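# Place the small beaker inside the drying oven

## Task

Move the small beaker so that it ends up inside the drying oven and stays there once the robot lets go.

## Robot and tools

Robot: two UR-type arms, left_arm and right_arm, each with a Robotiq 2F-140 gripper whose fingers can fold. Each arm stands on its own carriage (left_rail carries left_arm, right_rail carries right_arm) on one shared floor track along y at x = 0. left_rail is always the one toward +y. Each arm base sits at x = 0, y = its carriage position_m, z = 0.04 m, facing +x.

Scene frame: fixed to the table. The table top is z = 0, +z is up, +x is the direction the arms face, +y is to their left. The table edge is at x = 0.17 m. end_effector_position (metres) is the point between the closed pads. The gripper's +z points along the fingers, and its y axis is the opening direction. Fingertips reach about 33 mm past that point at gaps up to 40 mm, and about 9 mm when fully open. Printed hand poses can be a few centimetres off.

Row format (used by execute_actions and move): one flat list of 18 numbers, each in [-1, 1]. The order is left_arm shoulder pan, shoulder lift, elbow, wrist 1, wrist 2, wrist 3, gripper position, force_limit, speed, then the same nine for right_arm. Send all 18 even if only one arm moves. The six joint numbers are offsets, not poses. They are scaled so 1.0 = 2.222 rad, and they count from the Joint targets at the start of the call, not from the previous row. Repeating an offset therefore moves the arm further. Sending 0 for all six holds the arm at its targets. Joint ranges: elbow ±3.142 rad, the others ±6.283 rad. A call that asks for more than 0.010 rad past a range end is refused. The three gripper numbers are absolute commands:
- position: +1 is fully open (140 mm), about -0.8 is where the pads meet, and -1 closes until blocked.
- force_limit: -1 is about 14 N and +1 about 58 N.
- speed: -1 is about 30 mm/s and +1 about 250 mm/s.
To leave a gripper alone, repeat the three numbers you last sent for it.

execute_actions: actions is a list holding one action, or an empty list to look around, which also returns camera images. An action can contain:
- rows: up to 15 rows, one per 1/30 s step.
- steps: 1 to 450, default 15. After the rows run out, the last row keeps being followed.
- until: stop conditions on left_rail or right_rail fields, for example {"left_rail":{"position_status":["!=","moving"]}}, or {"all":{"status":"ended"}} and {"any":{"status":"ended"}}.
- left_rail or right_rail: a command object with position_m (an absolute target in metres; left -0.8 to 1.5, right -1.5 to 0.8), speed_m_s (0.01 to 1), acceleration_factor (0.1 to 1), or {"stop": true}.
The cameras argument lists cam_high, cam_bench, cam_chamber, cam_panel, cam_side, cam_left_wrist or cam_right_wrist, or ["all"].
To drive a carriage, send position_m first, then wait with until on position_status. Let it arrive before moving the hand to a point in the scene. Keep the two carriages about 0.78 m apart or more.

move: target is one 18-number row or a list of up to 15 rows. Their joint offsets all count from the same Joint targets. The joints follow a synchronized path there, without avoiding obstacles. Other arguments:
- speed: rad/s of the joint that has the farthest to go, 0.01 to 3.14, default 0.5.
- blend: in rad, rounds corners in a list.
- stop_force: 3 to 120 N, ends an arm's path when it meets contact. Use it with slow speeds, and leave it out when lifting away from a contact.
- zero: re-zeroes the sensor first, default true.
- blocking: false returns early, and then you must wait or stop before sending more.
The result adds a move: line with the outcome, such as done, off_target, moving, held or fault, plus limits=held when steps were withheld.

Other tools:
- wait: seconds, 0 to 10.
- stop: brakes a running move.
- zoom_image: camera plus region [x0,y0,x1,y1] in pixels, at most 504 by 504, from the newest image.
- zero_wrist_force: arm.
- read_manual: returns licence text.
- finished_scene: scene number. It ends the scene, so call it only when the beaker sits in the oven without the robot holding it.

Result lines:
- Joint positions, velocities and targets: one block per arm, with the rail in m first, then six joints in rad.
- Joint torques: include the arm's own weight.
- Wrist force and Wrist torque: in the hand's own axes.
- Wrist depth: 7x7 grid of distances in mm ahead of each wrist camera.
- end_effector_position and end_effector_quat_wxyz.
- Tool commands.
- object_status: 0 moving, 1 blocked while opening, 2 blocked while closing (a grip), 3 reached the commanded position or the pads met.
- position_measured: in counts. 3 is open, 139 is about 60 mm, 200 about 20 mm, 230 pads together.
- Rail fields: position_m; position_status (moving, done, contact_stop, time_out, stopped, stopped_with_arm, stopped_for_other_arm, stopped_for_other_carriage); position_answer (taken / not_taken).
- Warnings: joint sent to its limit, joint command not followed (the clearance check altered commands), MOTOR HOT, fault lines.

Gripping: close with position -1 and confirm object_status 2. Grip with the outer quarter of the pads. Gripping nearer the palm can fold the fingers and hold a narrow item loosely. Do not press fingertips straight into surfaces. To grip harder, raise force_limit and change position slightly, for example to -0.98.

Avoid:
- Knocking the beaker over or dropping it. Anything that leaves the table, including onto the track or the metal strip, fails the task.
- Releasing parts while they move.
- Fast impacts. More than about 150 N on an arm, or joint torque at its limit (133 N m for the big joints, 24.9 N m for the wrists), stops that arm for 10 s.
- Targets past firm contacts, since the arms are stiff.
- The arms touching or squeezing each other.
- Long stretched-out holds that heat the motors.
Motion follows commands about 0.2 s late, and joint targets change at most 3.14 rad/s, so large moves may need several calls.

Each tool is called after "Request:" as name([rows], argument=value, ...), one row to a line, values as JSON.

## Session

Request:
execute_actions(actions=[])

Scene clock: 0.00 s.
left_arm: end_effector_position=(+0.3456, +1.2811, +0.5800) position_measured=3 object_status=3 end_effector_quat_wxyz=(+0.000, +0.000, +1.000, +0.000) | right_arm: end_effector_position=(+0.3456, -1.2416, +0.5800) position_measured=3 object_status=3 end_effector_quat_wxyz=(+0.000, +0.000, +1.000, +0.000)
Joint positions: left_arm=[1.254 -0.316 -1.725 0.971 -0.816 -1.571 -0.316] | right_arm=[-1.269 -0.316 -1.725 0.971 -0.816 -1.571 -0.316]
Joint velocities: within noise
Joint torques (N m): no reading
Wrist force (N): no reading
Wrist torque (N m): no reading
Wrist force, peak (N): no reading
Wrist depth (mm): cam_left_wrist=[616 620 630 639 645 651 1279 / 638 649 663 669 665 690 1366 / 677 687 692 707 710 721 1466 / 703 712 758 751 791 153 1571 / 104 761 788 794 812 772 106 / 824 836 843 846 920 840 - / - 1818 1833 1880 1929 1982 -] | cam_right_wrist=[- - - - - - 711 / - - - - - 716 711 / - 698 - - - 763 - / - 145 810 846 - 144 124 / - - - 810 - - 117 / - - - - 868 - - / - 2194 2194 2134 2095 2022 -]
Joint targets: left_arm=[1.254 -0.316 -1.725 0.971 -0.816 -1.571 -0.316] | right_arm=[-1.269 -0.316 -1.725 0.971 -0.816 -1.571 -0.316]
Tool commands: left_gripper/position=+1.0 left_gripper/force_limit=+1.0 left_gripper/speed=+1.0 right_gripper/position=+1.0 right_gripper/force_limit=+1.0 right_gripper/speed=+1.0
left_rail: position_m=1.254 position_status=done
right_rail: position_m=-1.269 position_status=done
camera_calibration:
cam_left_wrist: T_world_to_cam=[[0.0180208, 0.998135, 0.0583231, -1.31403], [0.941399, -0.0365889, 0.335304, -0.468822], [0.336812, 0.0488629, -0.940303, 0.511776], [0, 0, 0, 1]] pos_world=[0.292656, 1.26941, 0.71506]
cam_right_wrist: T_world_to_cam=[[-0.0104787, 0.999721, 0.0211761, 1.23827], [0.936016, 0.00235596, 0.351949, -0.523778], [0.351801, 0.0235091, -0.93578, 0.59351], [0, 0, 0, 1]] pos_world=[0.294443, -1.25065, 0.713516]

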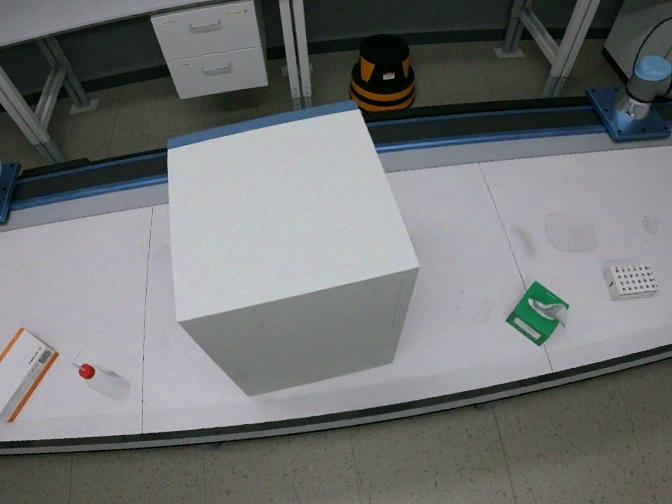

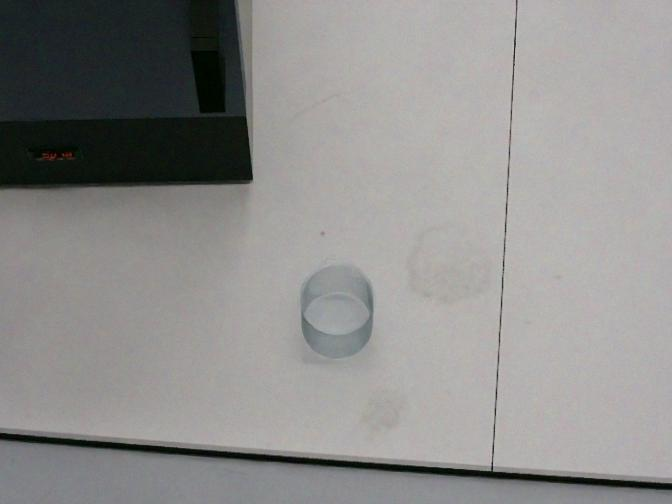

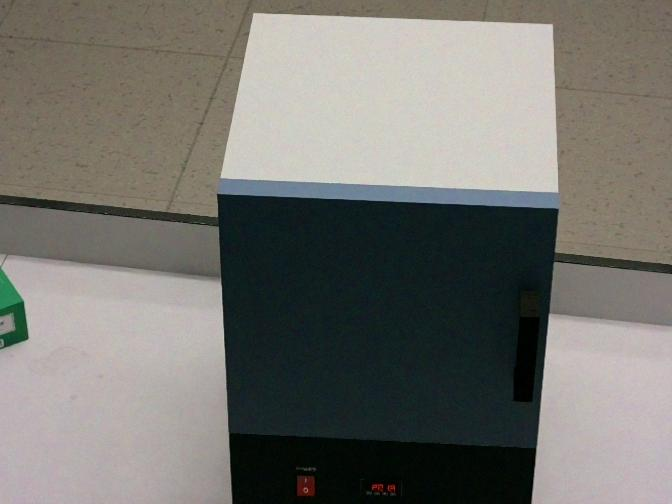

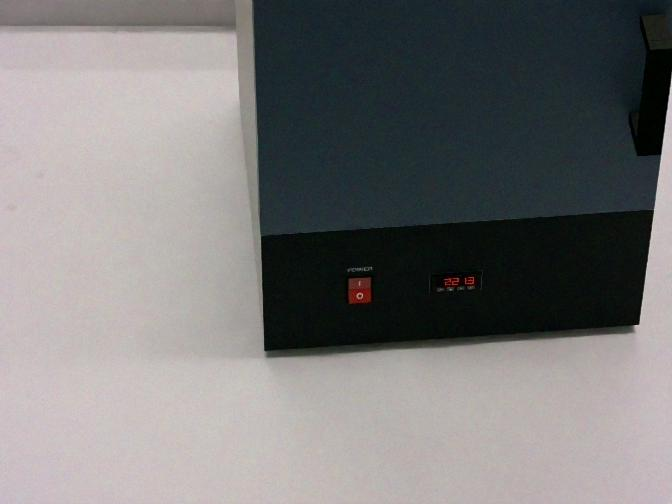

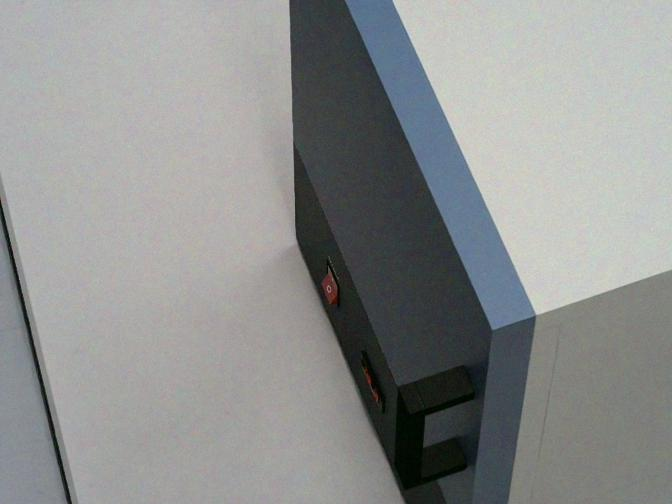

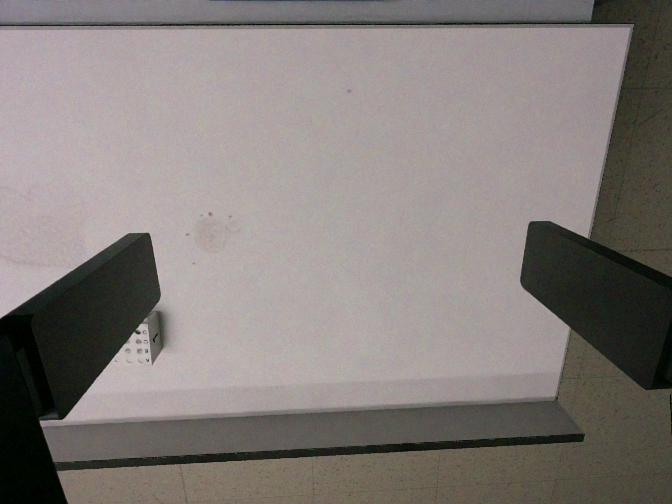

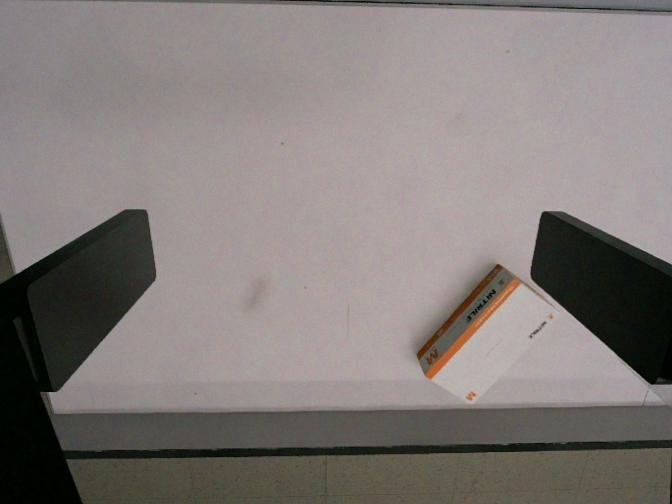

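Request:
zoom_image(camera="cam_side", region=[360, 290, 560, 504])

Request:
zoom_image(camera="cam_bench", region=[160, 0, 390, 370])

Request:
zoom_image(camera="cam_panel", region=[560, 0, 672, 240])

Request:
zoom_image(camera="cam_chamber", region=[480, 270, 580, 420])

Scaled by 2.355 from the camera's 672x504 image, which has a finer 960x720 frame.

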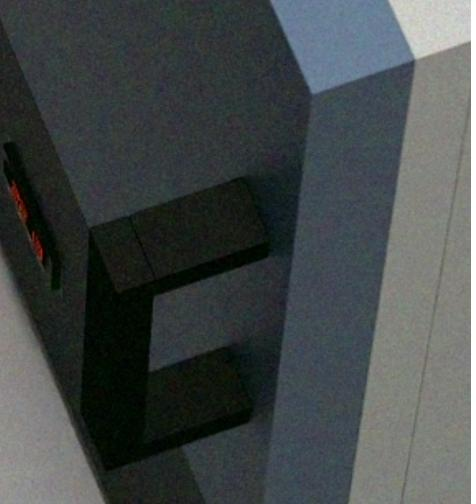

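Scaled by 1.362 from the camera's 672x504 image, which has a finer 960x720 frame.

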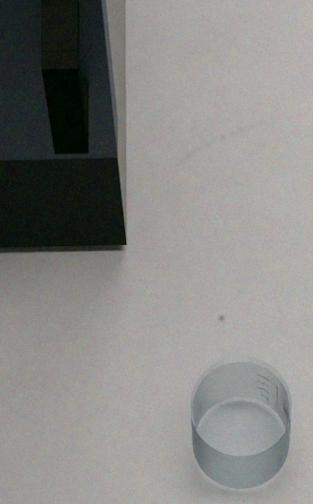

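Scaled by 2.100 from the camera's 672x504 image, which has a finer 960x720 frame.

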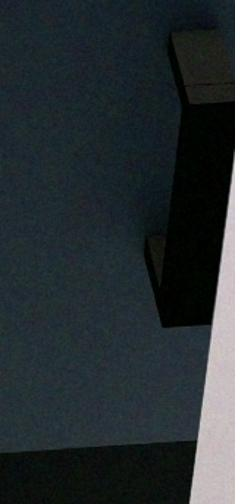

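Scaled by 3.360 from the camera's 672x504 image, which has a finer 960x720 frame.

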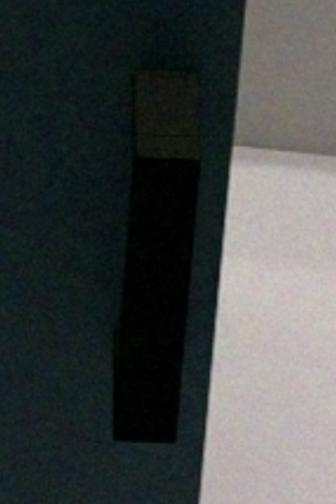

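Request:
move(target=[0,0,0,0,0,0,1,1,1, 0.21887,0.18463,0.32139,0.20056,0.73263,0.14221,-0.36,0,0], speed=1.0, blocking=false, cameras=[])

Request:
execute_actions([
  {"right_rail": {"position_m": -0.85}, "steps": 150, "until": {"all": {"status": "ended"}}},
], cameras=[])

Request:
wait(seconds=1.2, cameras=["cam_side", "cam_bench", "cam_chamber", "cam_right_wrist"])

Scene clock: 86.60 s.
left_arm: end_effector_position=(+0.3456, +1.2811, +0.5800) position_measured=3 object_status=3 end_effector_quat_wxyz=(+0.000, +0.000, +1.000, +0.000) | right_arm: end_effector_position=(+0.3542, -1.1397, +0.5235) position_measured=98 object_status=0 end_effector_quat_wxyz=(-0.087, +0.002, +0.985, +0.149) end_effector_velocity=(+0.001, +0.385, -0.158) end_effector_angular_velocity=(+1.076, +0.727, -0.119)
Joint positions: left_arm=[1.254 -0.316 -1.725 0.971 -0.816 -1.571 -0.316] | right_arm=[-1.269 -0.24 -1.661 1.082 -0.746 -1.323 -0.266]
Joint velocities: left_arm=[within noise] | right_arm=[0 0.284 0.24 0.417 0.26 0.944 0.184]
Joint torques (N m): left_arm=[-0.1 -10.88 -20.26 -2.8 -0.24 -0.17] | right_arm=[11.33 0.22 -10.96 0.85 2.85 2.14]
Wrist force (N): left_arm=[0.2 -0.3 -0.2] | right_arm=[-0.3 -0.9 -0.2]
Wrist torque (N m): left_arm=[-0.07 -0.05 -0.01] | right_arm=[-0.11 -0.02 -0.03]
Wrist force, peak (N): left_arm=[-0.2 -0.6 -0.3] | right_arm=[0.9 -1.2 -1.7]
Wrist depth (mm): cam_left_wrist=[616 623 630 643 647 649 1294 / 639 653 661 671 677 687 1375 / 685 694 701 703 716 724 1486 / 703 714 746 746 743 153 1560 / 104 764 791 806 791 866 105 / - 833 840 843 856 876 - / 1833 1803 1864 1982 1929 1929 -] | cam_right_wrist=[546 587 630 663 707 775 852 / - 573 - - - - - / - 610 - - - 846 930 / - 107 130 - 160 121 - / - - - - 770 115 90 / - - - - - - - / - - 775 - - - -]
Joint targets: left_arm=[1.254 -0.316 -1.725 0.971 -0.816 -1.571 -0.316] | right_arm=[-1.269 -0.197 -1.625 1.145 -0.707 -1.172 -0.239]
Tool commands: left_gripper/position=+1.0 left_gripper/force_limit=+1.0 left_gripper/speed=+1.0 right_gripper/position=-0.36 right_gripper/force_limit=+0.0 right_gripper/speed=+0.0
left_rail: position_m=1.254 position_status=done
right_rail: position_m=-1.269 position_status=done
move: running; right_arm: the wrist 2 is farthest, 1.380 rad from its target
No camera images: "cameras" was empty.

Scene clock: 87.67 s.
left_arm: end_effector_position=(+0.3456, +1.2811, +0.5800) position_measured=3 object_status=3 end_effector_quat_wxyz=(+0.000, +0.000, +1.000, +0.000) | right_arm: end_effector_position=(+0.3801, -0.3862, +0.4419) position_measured=174 object_status=3 end_effector_quat_wxyz=(-0.474, +0.315, +0.663, +0.486) end_effector_velocity=(+0.090, +0.215, -0.150) end_effector_angular_velocity=(+0.162, +1.164, -0.668)
Joint positions: left_arm=[1.254 -0.316 -1.725 0.971 -0.816 -1.571 -0.316] | right_arm=[-0.85 0.076 -1.394 1.546 -0.456 -0.265 -0.061]
Joint velocities: left_arm=[within noise] | right_arm=[0.003 0.298 0.251 0.438 0.273 0.997 0.193]
Joint torques (N m): left_arm=[1.76 -12.66 -20.47 -2.79 -0.02 0.1] | right_arm=[12.2 -17.83 -13.1 2.11 3.48 3.32]
Wrist force (N): left_arm=[0.0 -0.3 -0.4] | right_arm=[-1.0 0.0 1.4]
Wrist torque (N m): left_arm=[-0.06 -0.01 0.00] | right_arm=[0.05 -0.10 0.00]
Wrist force, peak (N): left_arm=[-0.2 -0.5 -0.4] | right_arm=[-0.5 -4.5 -0.8]
Wrist depth (mm): cam_left_wrist=[614 625 634 630 643 655 1325 / 639 653 659 671 675 690 1358 / 681 692 696 705 724 728 1496 / - 721 741 753 758 153 1549 / 104 764 788 786 806 812 106 / 821 824 836 833 853 880 - / - 1803 1788 1964 1913 1929 -] | cam_right_wrist=[- - 6120 - 1803 - - / 2349 2280 - - 3276 326 194 / 2303 2704 - 1861 - 220 202 / 2194 2280 102 1410 143 217 213 / - - 88 - - 98 81 / - - - 335 - - - / - - - 412 - - -]
Joint targets: left_arm=[1.254 -0.316 -1.725 0.971 -0.816 -1.571 -0.316] | right_arm=[-0.850 0.121 -1.357 1.612 -0.416 -0.109 -0.032]
Tool commands: left_gripper/position=+1.0 left_gripper/force_limit=+1.0 left_gripper/speed=+1.0 right_gripper/position=-0.36 right_gripper/force_limit=+0.0 right_gripper/speed=+0.0
left_rail: position_m=1.254 position_status=done
right_rail: position_m=-0.850 position_status=done
earlier move: running; right_arm: the wrist 2 is farthest, 0.322 rad from its target
No camera images: "cameras" was empty.

Scene clock: 88.53 s.
left_arm: end_effector_position=(+0.3456, +1.2811, +0.5800) position_measured=3 object_status=3 end_effector_quat_wxyz=(+0.000, +0.000, +1.000, +0.000) | right_arm: end_effector_position=(+0.4087, -0.3293, +0.3724) position_measured=174 object_status=3 end_effector_quat_wxyz=(+0.527, -0.471, -0.528, -0.471)
Joint positions: left_arm=[1.254 -0.316 -1.725 0.971 -0.816 -1.571 -0.316] | right_arm=[-0.85 0.17 -1.315 1.684 -0.371 0.057 0]
Joint torques (N m): left_arm=[-1.01 -12 -20.62 -2.95 -0.38 -0.02] | right_arm=[7.42 -21.46 -13.38 2.21 0.74 1.67]
Wrist force (N): left_arm=[-0.3 -0.4 -0.1] | right_arm=[-1.3 0.6 1.1]
Wrist torque (N m): left_arm=[-0.09 0.07 0.00] | right_arm=[0.12 -0.07 -0.03]
Wrist force, peak (N): left_arm=[-0.3 -0.5 -0.2] | right_arm=[-2.7 1.0 2.2]
Wrist depth (mm): cam_left_wrist=[613 620 636 636 639 657 1325 / 643 653 657 669 687 683 1401 / 683 685 703 703 714 728 1476 / 707 712 728 766 733 152 1549 / 104 756 806 797 818 827 106 / - 827 836 824 853 887 - / - 1774 1803 1929 1913 1982 -] | cam_right_wrist=[2174 3692 1540 - 161 154 154 / - - 2095 - 164 162 165 / 2194 4473 1561 - 172 172 174 / - 3230 102 - 171 179 185 / - - 88 - - 98 81 / - - - - - - - / - - - - - - -]
Joint targets: left_arm=[1.254 -0.316 -1.725 0.971 -0.816 -1.571 -0.316] | right_arm=[-0.850 0.170 -1.315 1.685 -0.370 0.057 0.000]
Tool commands: left_gripper/position=+1.0 left_gripper/force_limit=+1.0 left_gripper/speed=+1.0 right_gripper/position=-0.36 right_gripper/force_limit=+0.0 right_gripper/speed=+0.0
left_rail: position_m=1.254 position_status=done
right_rail: position_m=-0.850 position_status=done
earlier move: done
wait: 0.87 of 1.2 s (the move ended)
camera_calibration:
cam_right_wrist: T_world_to_cam=[[0.995679, 0.0921209, 0.0117231, -0.375351], [0.043334, -0.349255, -0.936025, 0.216775], [-0.0821331, 0.932488, -0.351738, 0.614809], [0, 0, 0, 1]] pos_world=[0.414832, -0.463015, 0.423559]
Images, in order (width x height): cam_bench 672x504, cam_chamber 672x504, cam_side 672x504, cam_right_wrist 672x504.

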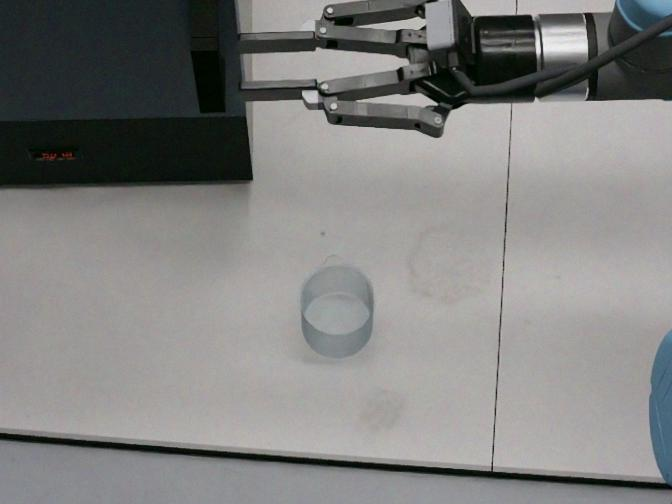

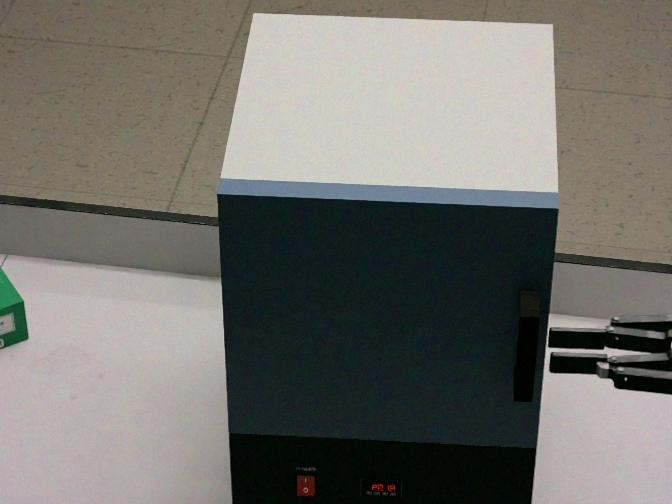

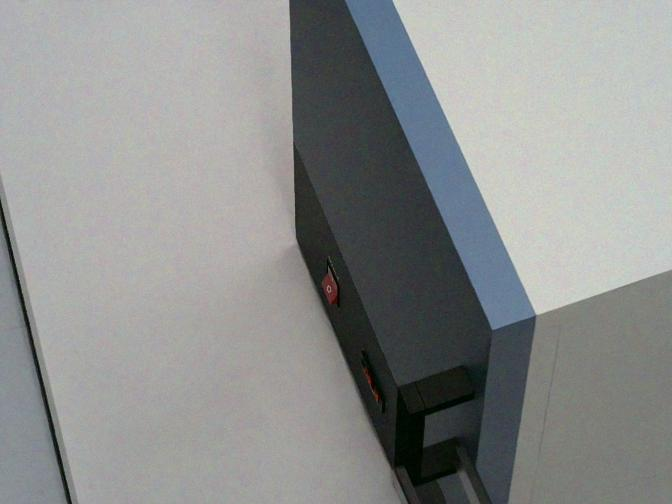

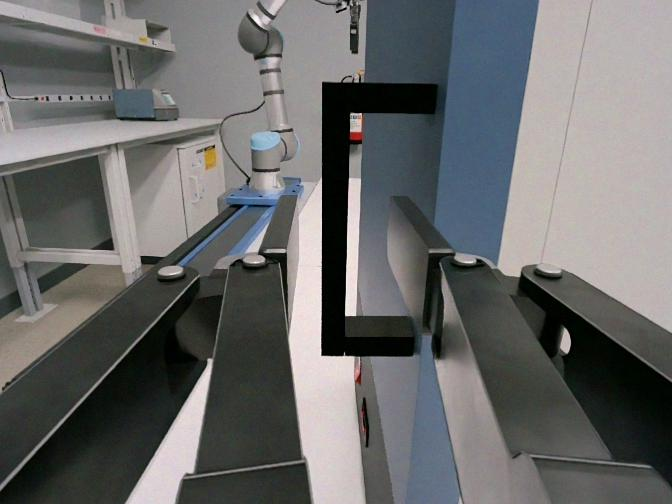

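Request:
move([
  [0,0,0,0,0,0,1,1,1, 0.04650,0.01904,-0.02500,0.00596,0.04630,0,-0.36,0,0],
  [0,0,0,0,0,0,1,1,1, 0.07792,-0.06485,0.07900,-0.01415,0.12877,0,-0.36,0,0],
  [0,0,0,0,0,0,1,1,1, 0.12065,-0.11410,0.13147,-0.01737,0.21863,0,-0.36,0,0],
  [0,0,0,0,0,0,1,1,1, 0.18459,-0.14819,0.16406,-0.01587,0.32970,0,-0.36,0,0],
  [0,0,0,0,0,0,1,1,1, 0.27665,-0.15981,0.17459,-0.01477,0.47281,0,-0.36,0,0],
], speed=0.4, blend=[0.01,0.03,0.03,0.03,0], stop_force=50, cameras=["cam_chamber", "cam_right_wrist"])

Scene clock: 137.47 s.
left_arm: end_effector_position=(+0.3456, +1.2811, +0.5800) position_measured=3 object_status=3 end_effector_quat_wxyz=(+0.000, +0.000, +1.000, +0.000) | right_arm: end_effector_position=(+0.2299, -0.2353, +0.3723) position_measured=174 object_status=3 end_effector_quat_wxyz=(-0.413, +0.574, +0.413, +0.574)
Joint positions: left_arm=[1.254 -0.316 -1.725 0.971 -0.816 -1.571 -0.316] | right_arm=[-0.85 0.785 -1.67 2.073 -0.403 1.108 0]
Joint torques (N m): left_arm=[0.22 -10.88 -19.42 -2.84 -0.21 -0.17] | right_arm=[8.69 -33.86 -16.88 0.01 0.81 -1.74]
Wrist force (N): left_arm=[-0.2 -0.4 -0.1] | right_arm=[-1.0 2.4 1.7]
Wrist torque (N m): left_arm=[-0.08 0.04 0.00] | right_arm=[0.24 -0.14 0.00]
Wrist force, peak (N): left_arm=[-0.1 -0.6 -0.6] | right_arm=[-7.0 25.6 -5.9]
Wrist depth (mm): cam_left_wrist=[614 623 634 636 649 663 1309 / 647 649 657 667 681 690 1366 / 681 690 696 707 719 728 1476 / 716 707 743 756 761 153 1549 / 104 733 803 803 809 830 106 / 821 830 827 849 866 894 - / 809 1803 1929 1913 1913 1964 -] | cam_right_wrist=[- 1593 - - - 120 117 / - 1685 - - 218 128 124 / - 1454 - - - 133 552 / - 1278 102 - 176 138 311 / - - 88 - - 98 78 / - - - 584 - - - / - - - 567 - - -]
Joint targets: left_arm=[1.254 -0.316 -1.725 0.971 -0.816 -1.571 -0.316] | right_arm=[-0.850 0.785 -1.670 2.073 -0.403 1.108 0.000]
left_rail: position_m=1.254 position_status=done
right_rail: position_m=-0.850 position_status=done
move: done
camera_calibration:
cam_right_wrist: T_world_to_cam=[[0.941408, -0.337093, 0.0109099, -0.294162], [-0.108758, -0.334032, -0.936266, 0.295894], [0.319253, 0.880222, -0.351122, 0.407592], [0, 0, 0, 1]] pos_world=[0.178982, -0.359094, 0.42336]
Images, in order (width x height): cam_chamber 672x504, cam_right_wrist 672x504.

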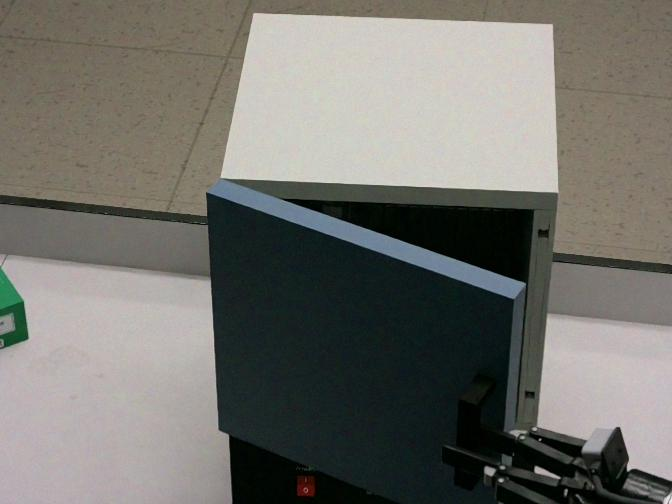

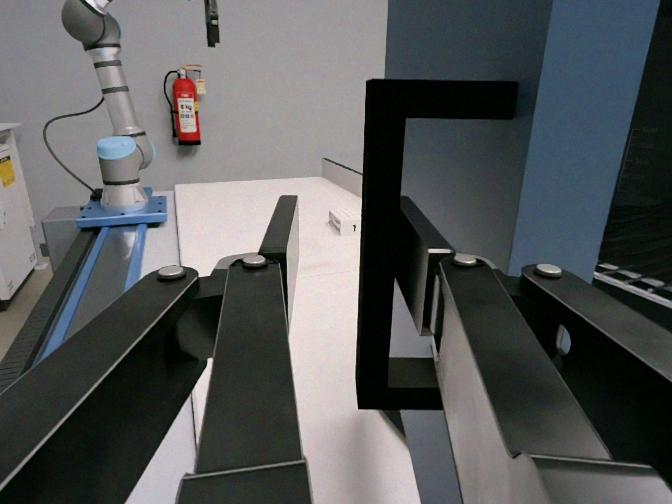

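Request:
move([
  [0,0,0,0,0,0,1,1,1, 0.10300,0.01794,-0.01637,-0.00157,0.15400,0,-0.36,0,0],
  [0,0,0,0,0,0,1,1,1, 0.19883,0.06020,-0.05800,-0.00220,0.30089,0,-0.36,0,0],
  [0,0,0,0,0,0,1,1,1, 0.27549,0.11754,-0.12194,0.00440,0.42860,0,-0.36,0,0],
  [0,0,0,0,0,0,1,1,1, 0.33150,0.18368,-0.20614,0.02246,0.53567,0,-0.36,0,0],
  [0,0,0,0,0,0,1,1,1, 0.36991,0.25696,-0.31116,0.05420,0.62513,0,-0.36,0,0],
  [0,0,0,0,0,0,1,1,1, 0.38648,0.30621,-0.38822,0.08200,0.67312,0,-0.36,0,0],
  [0,0,0,0,0,0,1,1,1, 0.39622,0.34682,-0.45490,0.10808,0.70643,0,-0.36,0,0],
], speed=0.5, blend=[0.05,0.05,0.05,0.05,0.04,0.03,0], stop_force=50, cameras=["cam_chamber", "cam_panel", "cam_bench", "cam_right_wrist"])

Scene clock: 153.43 s.
left_arm: end_effector_position=(+0.3456, +1.2811, +0.5800) position_measured=3 object_status=3 end_effector_quat_wxyz=(+0.000, +0.000, +1.000, +0.000) | right_arm: end_effector_position=(+0.0695, -0.0490, +0.3723) position_measured=174 object_status=3 end_effector_quat_wxyz=(-0.195, +0.680, +0.195, +0.680)
Joint positions: left_arm=[1.254 -0.316 -1.725 0.971 -0.816 -1.571 -0.316] | right_arm=[-0.85 1.665 -0.899 1.062 -0.163 2.677 0]
Joint torques (N m): left_arm=[-0.12 -11.45 -19.8 -2.92 -0.24 0.31] | right_arm=[8.49 -40.29 -30.77 1.05 0.96 -1.75]
Wrist force (N): left_arm=[-0.2 -0.1 -0.2] | right_arm=[-1.2 1.9 1.6]
Wrist torque (N m): left_arm=[-0.01 0.05 0.01] | right_arm=[0.18 -0.07 0.00]
Wrist force, peak (N): left_arm=[-0.3 -0.6 -0.3] | right_arm=[-0.7 3.2 2.1]
Wrist depth (mm): cam_left_wrist=[614 614 632 636 657 649 1317 / 643 663 661 671 677 683 1392 / 683 696 701 710 714 712 1466 / 710 714 748 748 761 152 1549 / 104 756 797 806 809 - 106 / 824 827 833 905 869 818 - / - 1732 1913 1864 1880 1947 -] | cam_right_wrist=[- - - - 269 139 128 / 3060 - - - - 135 134 / - - - - 191 144 145 / - 1135 100 - 144 149 - / - - 88 - - 98 78 / - - - - - - - / - - - 495 - - -]
Joint targets: left_arm=[1.254 -0.316 -1.725 0.971 -0.816 -1.571 -0.316] | right_arm=[-0.850 1.665 -0.899 1.062 -0.163 2.677 0.000]
left_rail: position_m=1.254 position_status=done
right_rail: position_m=-0.850 position_status=done
move: done
camera_calibration:
cam_right_wrist: T_world_to_cam=[[0.512133, -0.85885, 0.00983342, -0.0757132], [-0.29721, -0.187945, -0.936132, 0.360912], [0.805845, 0.476502, -0.351512, 0.24139], [0, 0, 0, 1]] pos_world=[-0.0484808, -0.112217, 0.423457]
Images, in order (width x height): cam_bench 672x504, cam_chamber 672x504, cam_panel 672x504, cam_right_wrist 672x504.

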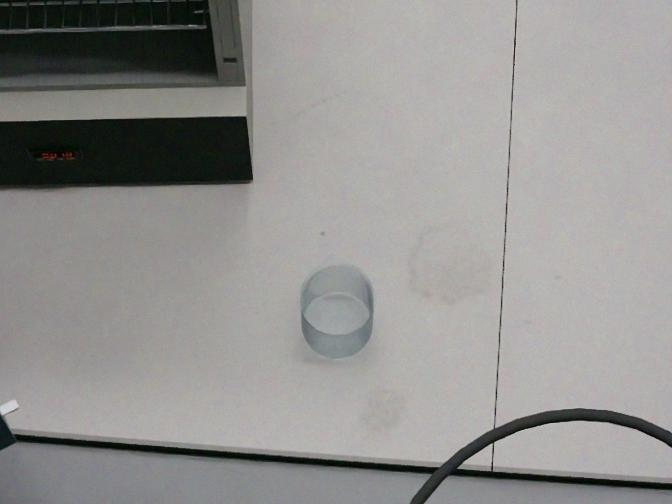

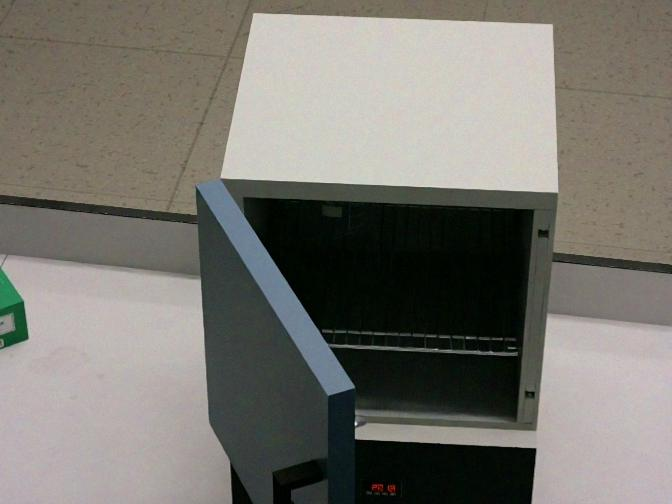

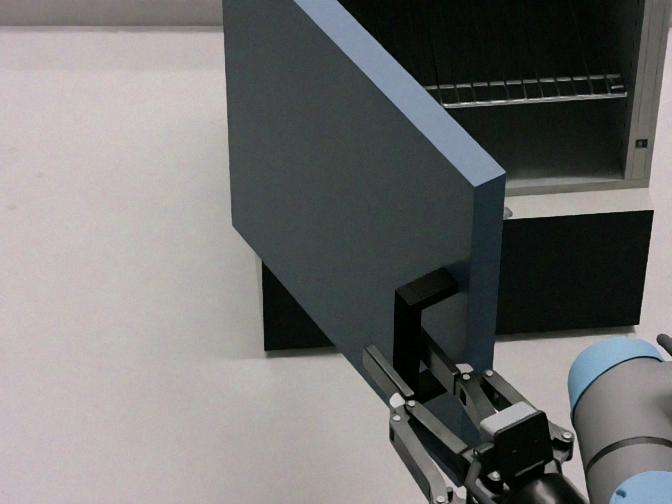

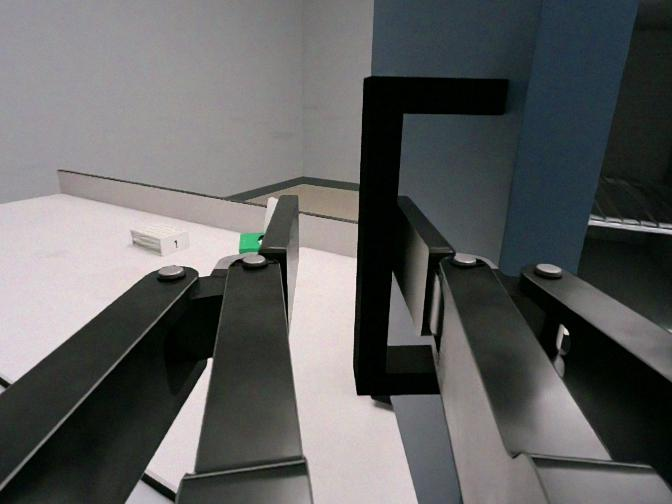

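Request:
move([
  [0,0,0,0,0,0,1,1,1, 0.00544,-0.06465,0.10488,-0.04022,-0.04941,0,-0.36,0,0],
  [0,0,0,0,0,0,1,1,1, 0.01448,-0.12215,0.19144,-0.06929,-0.11107,0,-0.36,0,0],
], speed=0.3, blend=[0.03,0], stop_force=30, cameras=["cam_right_wrist"])

Request:
execute_actions([
  {"right_rail": {"position_m": -1.10}, "steps": 60, "until": {"all": {"status": "ended"}}},
], cameras=[])

Request:
move(target=[0,0,0,0,0,0,1,1,1, -0.35449,-0.01673,0.10423,0.11327,-0.47836,-0.04336,0.43,0,0], speed=0.8, cameras=["cam_right_wrist", "cam_bench", "cam_chamber", "cam_panel"])

Scene clock: 190.27 s.
left_arm: end_effector_position=(+0.3456, +1.2811, +0.5800) position_measured=3 object_status=3 end_effector_quat_wxyz=(+0.000, +0.000, +1.000, +0.000) | right_arm: end_effector_position=(+0.0079, -0.1016, +0.3724) position_measured=174 object_status=3 end_effector_quat_wxyz=(-0.288, +0.646, +0.287, +0.646)
Joint positions: left_arm=[1.254 -0.316 -1.725 0.971 -0.816 -1.571 -0.316] | right_arm=[-0.85 1.698 -1.171 1.487 -0.317 2.43 0]
Joint torques (N m): left_arm=[0.34 -10.6 -19.53 -3.08 0.1 0.23] | right_arm=[8.96 -58.3 -16.71 -3.8 -1.71 -1.64]
Wrist force (N): left_arm=[0.0 -0.4 -0.2] | right_arm=[-1.0 1.3 1.2]
Wrist torque (N m): left_arm=[-0.08 -0.01 0.00] | right_arm=[0.25 -0.12 -0.02]
Wrist force, peak (N): left_arm=[-0.4 -0.7 -0.3] | right_arm=[-1.3 2.3 2.1]
Wrist depth (mm): cam_left_wrist=[614 620 632 636 649 647 1309 / 645 647 663 667 667 687 1383 / 683 690 698 707 726 724 1457 / 710 716 741 751 761 153 1527 / 104 736 803 797 818 815 106 / 104 827 843 856 849 869 - / 806 1848 1864 1896 1913 2000 -] | cam_right_wrist=[- - - - 501 183 - / - - - - - 193 - / - 2704 - - 211 204 - / 1199 1410 102 - 144 106 - / - - 88 - - 98 78 / - - - - - - - / - - - - - - -]
Joint targets: left_arm=[1.254 -0.316 -1.725 0.971 -0.816 -1.571 -0.316] | right_arm=[-0.850 1.698 -1.171 1.487 -0.317 2.430 0.000]
left_rail: position_m=1.254 position_status=done
right_rail: position_m=-0.850 position_status=done
move: done
camera_calibration:
cam_right_wrist: T_world_to_cam=[[0.728855, -0.684596, 0.00994331, -0.0734122], [-0.2338, -0.262513, -0.936175, 0.324741], [0.643512, 0.680011, -0.351393, 0.338122], [0, 0, 0, 1]] pos_world=[-0.0881541, -0.194936, 0.423558]
Images, in order (width x height): cam_right_wrist 672x504.

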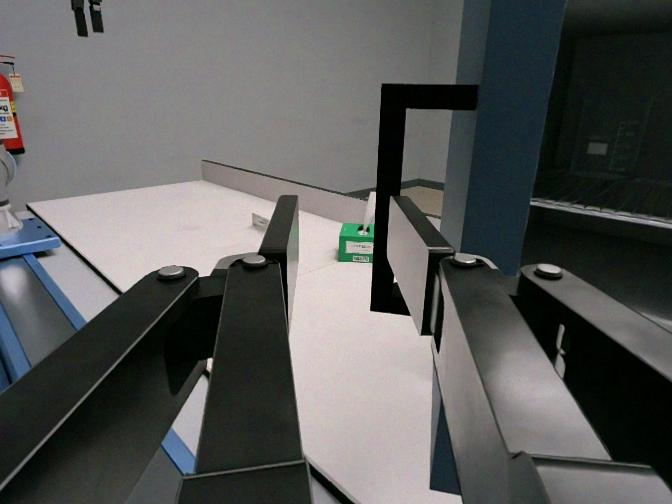

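Scene clock: 191.33 s.
left_arm: end_effector_position=(+0.3456, +1.2811, +0.5800) position_measured=3 object_status=3 end_effector_quat_wxyz=(+0.000, +0.000, +1.000, +0.000) | right_arm: end_effector_position=(+0.0078, -0.3517, +0.3725) position_measured=174 object_status=3 end_effector_quat_wxyz=(-0.288, +0.646, +0.287, +0.646)
Joint positions: left_arm=[1.254 -0.316 -1.725 0.971 -0.816 -1.571 -0.316] | right_arm=[-1.1 1.698 -1.171 1.487 -0.317 2.43 0]
Joint torques (N m): left_arm=[1.31 -10.78 -20.05 -3.02 -0.32 0.43] | right_arm=[-7.15 -33.33 -30.3 0.12 0.49 -1.54]
Wrist force (N): left_arm=[-0.3 0.0 -0.2] | right_arm=[-1.3 1.0 1.1]
Wrist torque (N m): left_arm=[0.00 0.06 0.00] | right_arm=[0.19 -0.07 -0.02]
Wrist force, peak (N): left_arm=[-0.2 -0.6 -0.1] | right_arm=[-1.4 -1.1 4.0]
Wrist depth (mm): cam_left_wrist=[618 618 630 639 639 651 1302 / 645 657 667 673 673 681 1392 / 679 692 703 716 714 728 1517 / 719 716 685 753 766 153 1538 / 104 772 803 794 818 - 106 / - 866 840 853 853 863 - / - 1788 1803 1929 1929 1929 -] | cam_right_wrist=[- - - - - - 574 / - - 380 584 888 - - / - - - 615 796 664 4307 / 1285 1257 102 - 143 690 4307 / - - 88 - - 98 78 / - - - - - - - / - - - - - - -]
Joint targets: left_arm=[1.254 -0.316 -1.725 0.971 -0.816 -1.571 -0.316] | right_arm=[-1.100 1.698 -1.171 1.487 -0.317 2.430 0.000]
Tool commands: left_gripper/position=+1.0 left_gripper/force_limit=+1.0 left_gripper/speed=+1.0 right_gripper/position=-0.36 right_gripper/force_limit=+0.0 right_gripper/speed=+0.0
left_rail: position_m=1.254 position_status=done
right_rail: position_m=-1.100 position_status=done
No camera images: "cameras" was empty.

Scene clock: 193.43 s.
left_arm: end_effector_position=(+0.3456, +1.2811, +0.5800) position_measured=3 object_status=3 end_effector_quat_wxyz=(+0.000, +0.000, +1.000, +0.000) | right_arm: end_effector_position=(+0.2902, -0.4072, +0.1869) position_measured=75 object_status=3 end_effector_quat_wxyz=(-0.289, +0.711, +0.453, +0.454)
Joint positions: left_arm=[1.254 -0.316 -1.725 0.971 -0.816 -1.571 -0.316] | right_arm=[-1.1 0.91 -1.208 1.719 -0.065 1.368 -0.096]
Joint torques (N m): left_arm=[-0.08 -11.26 -19.99 -3.29 -0.1 0.27] | right_arm=[-9.27 -54.25 -13.82 1.08 -2.11 -2.02]
Wrist force (N): left_arm=[0.0 -0.5 -0.2] | right_arm=[-1.0 1.0 0.8]
Wrist torque (N m): left_arm=[-0.10 -0.01 0.00] | right_arm=[0.19 -0.04 0.02]
Wrist force, peak (N): left_arm=[-0.2 -0.6 -0.3] | right_arm=[-1.6 2.5 0.7]
Wrist depth (mm): cam_left_wrist=[616 630 638 632 641 653 1309 / 647 653 663 667 - 683 1375 / 681 681 698 705 716 721 1486 / 701 714 741 746 761 153 1549 / 104 741 791 797 809 824 106 / 815 853 821 853 853 894 - / - 1864 1880 1880 1964 1913 -] | cam_right_wrist=[758 - - - 323 292 337 / 620 - - - - - - / 506 - - - 356 359 - / 436 117 - - - 131 - / - 114 - - - 109 78 / - - - - - - - / - - 270 - - - -]
Joint targets: left_arm=[1.254 -0.316 -1.725 0.971 -0.816 -1.571 -0.316] | right_arm=[-1.100 0.910 -1.208 1.719 -0.065 1.368 -0.096]
left_rail: position_m=1.254 position_status=done
right_rail: position_m=-1.100 position_status=done
move: done
camera_calibration:
cam_right_wrist: T_world_to_cam=[[0.899814, -0.435862, 0.018971, -0.436504], [-0.299222, -0.648205, -0.700211, -0.0452837], [0.317492, 0.624383, -0.713684, 0.438717], [0, 0, 0, 1]] pos_world=[0.239933, -0.493536, 0.289678]
Images, in order (width x height): cam_bench 672x504, cam_chamber 672x504, cam_panel 672x504, cam_right_wrist 672x504.

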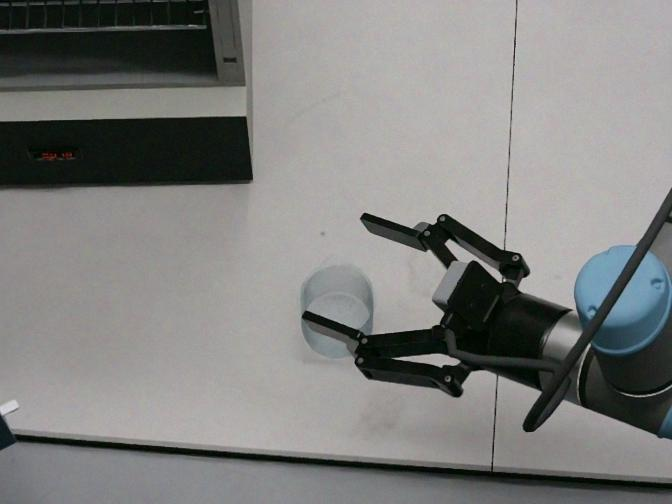

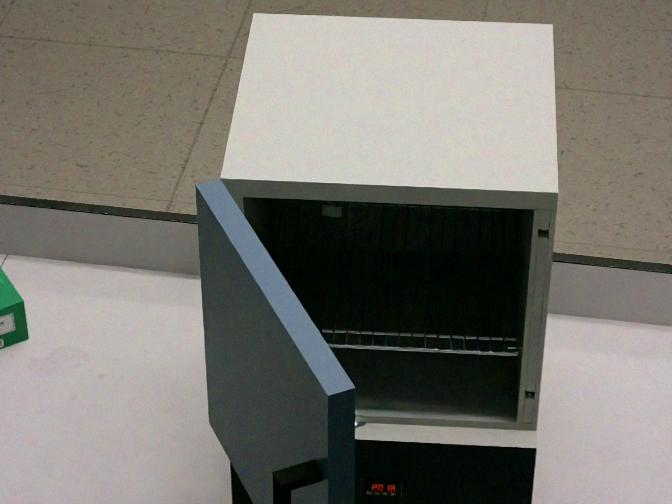

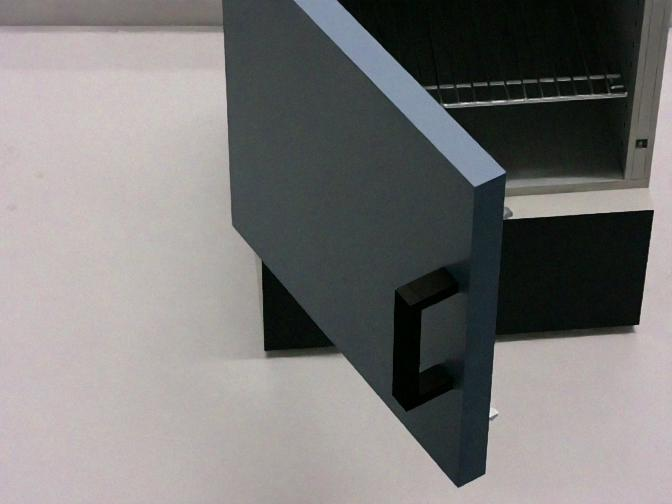

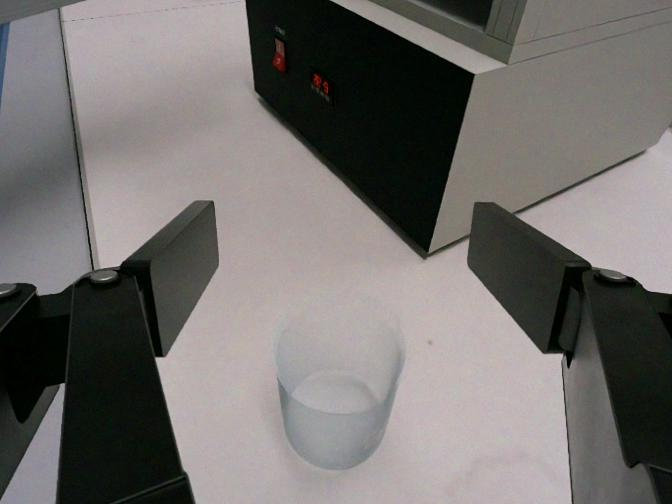

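Request:
move(target=[0,0,0,0,0,0,1,1,1, 0,0.08698,0.05034,-0.13727,0,0,0.43,0,0], speed=0.35, stop_force=20, cameras=[])

Request:
execute_actions([
  {"rows": [[0,0,0,0,0,0,1,1,1, 0,0,0,0,0,0,-1,-1,-1]], "steps": 75},
], cameras=["cam_right_wrist", "cam_bench"])

Scene clock: 250.50 s.
left_arm: end_effector_position=(+0.3456, +1.2811, +0.5800) position_measured=3 object_status=3 end_effector_quat_wxyz=(+0.000, +0.000, +1.000, +0.000) | right_arm: end_effector_position=(+0.2903, -0.4072, +0.0566) position_measured=75 object_status=3 end_effector_quat_wxyz=(-0.289, +0.711, +0.453, +0.453)
Joint positions: left_arm=[1.254 -0.316 -1.725 0.971 -0.816 -1.571 -0.316] | right_arm=[-1.1 0.91 -1.015 1.831 -0.37 1.368 -0.096]
Joint torques (N m): left_arm=[-1.49 -10.51 -19.8 -3.13 0.08 0.75] | right_arm=[-8.55 -29.07 -10.13 -3.17 -1.06 -1.99]
Wrist force (N): left_arm=[-0.2 -0.2 -0.2] | right_arm=[-0.9 1.0 0.5]
Wrist torque (N m): left_arm=[-0.04 0.03 0.00] | right_arm=[0.23 -0.05 0.04]
Wrist force, peak (N): left_arm=[-0.2 -0.6 -0.3] | right_arm=[-2.2 1.1 0.8]
Wrist depth (mm): cam_left_wrist=[616 625 636 634 649 655 1325 / 647 647 661 669 677 694 1401 / 681 692 698 703 714 726 1476 / 716 716 736 756 756 153 1538 / 104 761 780 800 809 833 106 / 821 821 928 846 840 873 - / - 1774 1913 1896 1896 1964 -] | cam_right_wrist=[- - - - 306 - - / - - - - 344 - - / - - - - - 269 - / - 117 - - 211 141 226 / - 114 - - - 110 78 / - - - - - - - / - - - - - - -]
Joint targets: left_arm=[1.254 -0.316 -1.725 0.971 -0.816 -1.571 -0.316] | right_arm=[-1.100 0.910 -1.015 1.831 -0.370 1.368 -0.096]
left_rail: position_m=1.254 position_status=done
right_rail: position_m=-1.100 position_status=done
move: done
No camera images: "cameras" was empty.

Scene clock: 253.20 s.
left_arm: end_effector_position=(+0.3456, +1.2811, +0.5800) position_measured=3 object_status=3 end_effector_quat_wxyz=(+0.000, +0.000, +1.000, +0.000) | right_arm: end_effector_position=(+0.2903, -0.4072, +0.0566) position_measured=124 object_status=2 end_effector_quat_wxyz=(-0.289, +0.711, +0.453, +0.453)
Joint positions: left_arm=[1.254 -0.316 -1.725 0.971 -0.816 -1.571 -0.316] | right_arm=[-1.1 0.91 -1.015 1.831 -0.37 1.368 -0.096]
Joint torques (N m): left_arm=[0.28 -10.36 -18.95 -3.3 -0.03 0.35] | right_arm=[-7.84 -28 -9.94 0.99 -0.35 -1.98]
Wrist force (N): left_arm=[-0.1 -0.5 -0.2] | right_arm=[0.4 1.0 -0.8]
Wrist torque (N m): left_arm=[-0.10 0.03 0.00] | right_arm=[0.24 -0.01 0.04]
Wrist force, peak (N): left_arm=[0.1 -0.7 0.0] | right_arm=[-1.2 1.3 0.5]
Wrist depth (mm): cam_left_wrist=[616 621 630 634 645 651 1286 / 643 659 663 665 673 683 1401 / 677 687 705 701 712 696 1476 / 712 712 743 751 764 152 1549 / 104 756 791 788 809 815 105 / - 824 830 846 849 840 - / - 1818 1896 1864 1880 1929 -] | cam_right_wrist=[- - - - - 306 - / - - - - 303 - - / - - - 266 - - - / - - 133 - 136 106 - / - - 186 - - 83 80 / - - - - - - - / - - - - 149 - -]
Joint targets: left_arm=[1.254 -0.316 -1.725 0.971 -0.816 -1.571 -0.316] | right_arm=[-1.100 0.910 -1.015 1.831 -0.370 1.368 -0.096]
left_rail: position_m=1.254 position_status=done
right_rail: position_m=-1.100 position_status=done
camera_calibration:
cam_right_wrist: T_world_to_cam=[[0.899847, -0.435802, 0.0187784, -0.434069], [-0.299363, -0.648292, -0.700071, -0.136523], [0.317266, 0.624335, -0.713826, 0.345745], [0, 0, 0, 1]] pos_world=[0.240032, -0.493536, 0.159377]
Images, in order (width x height): cam_bench 672x504, cam_right_wrist 672x504.

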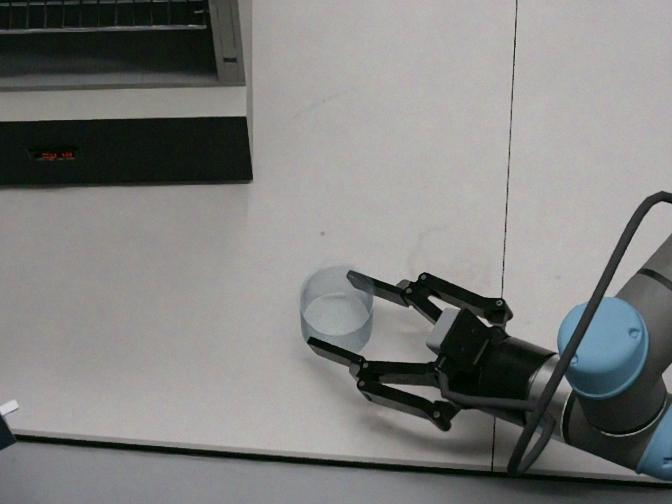

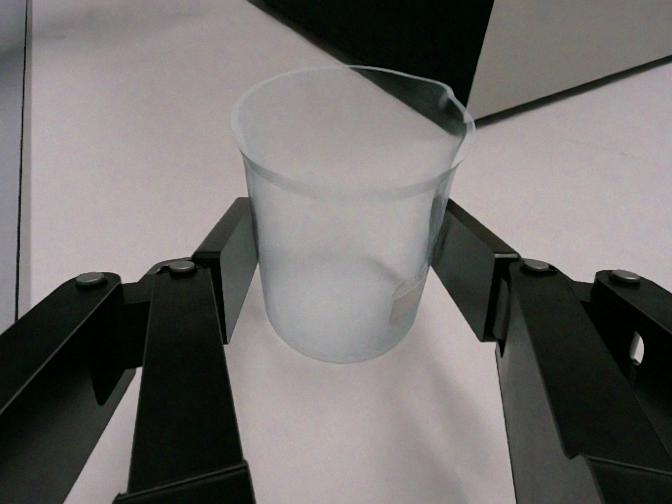

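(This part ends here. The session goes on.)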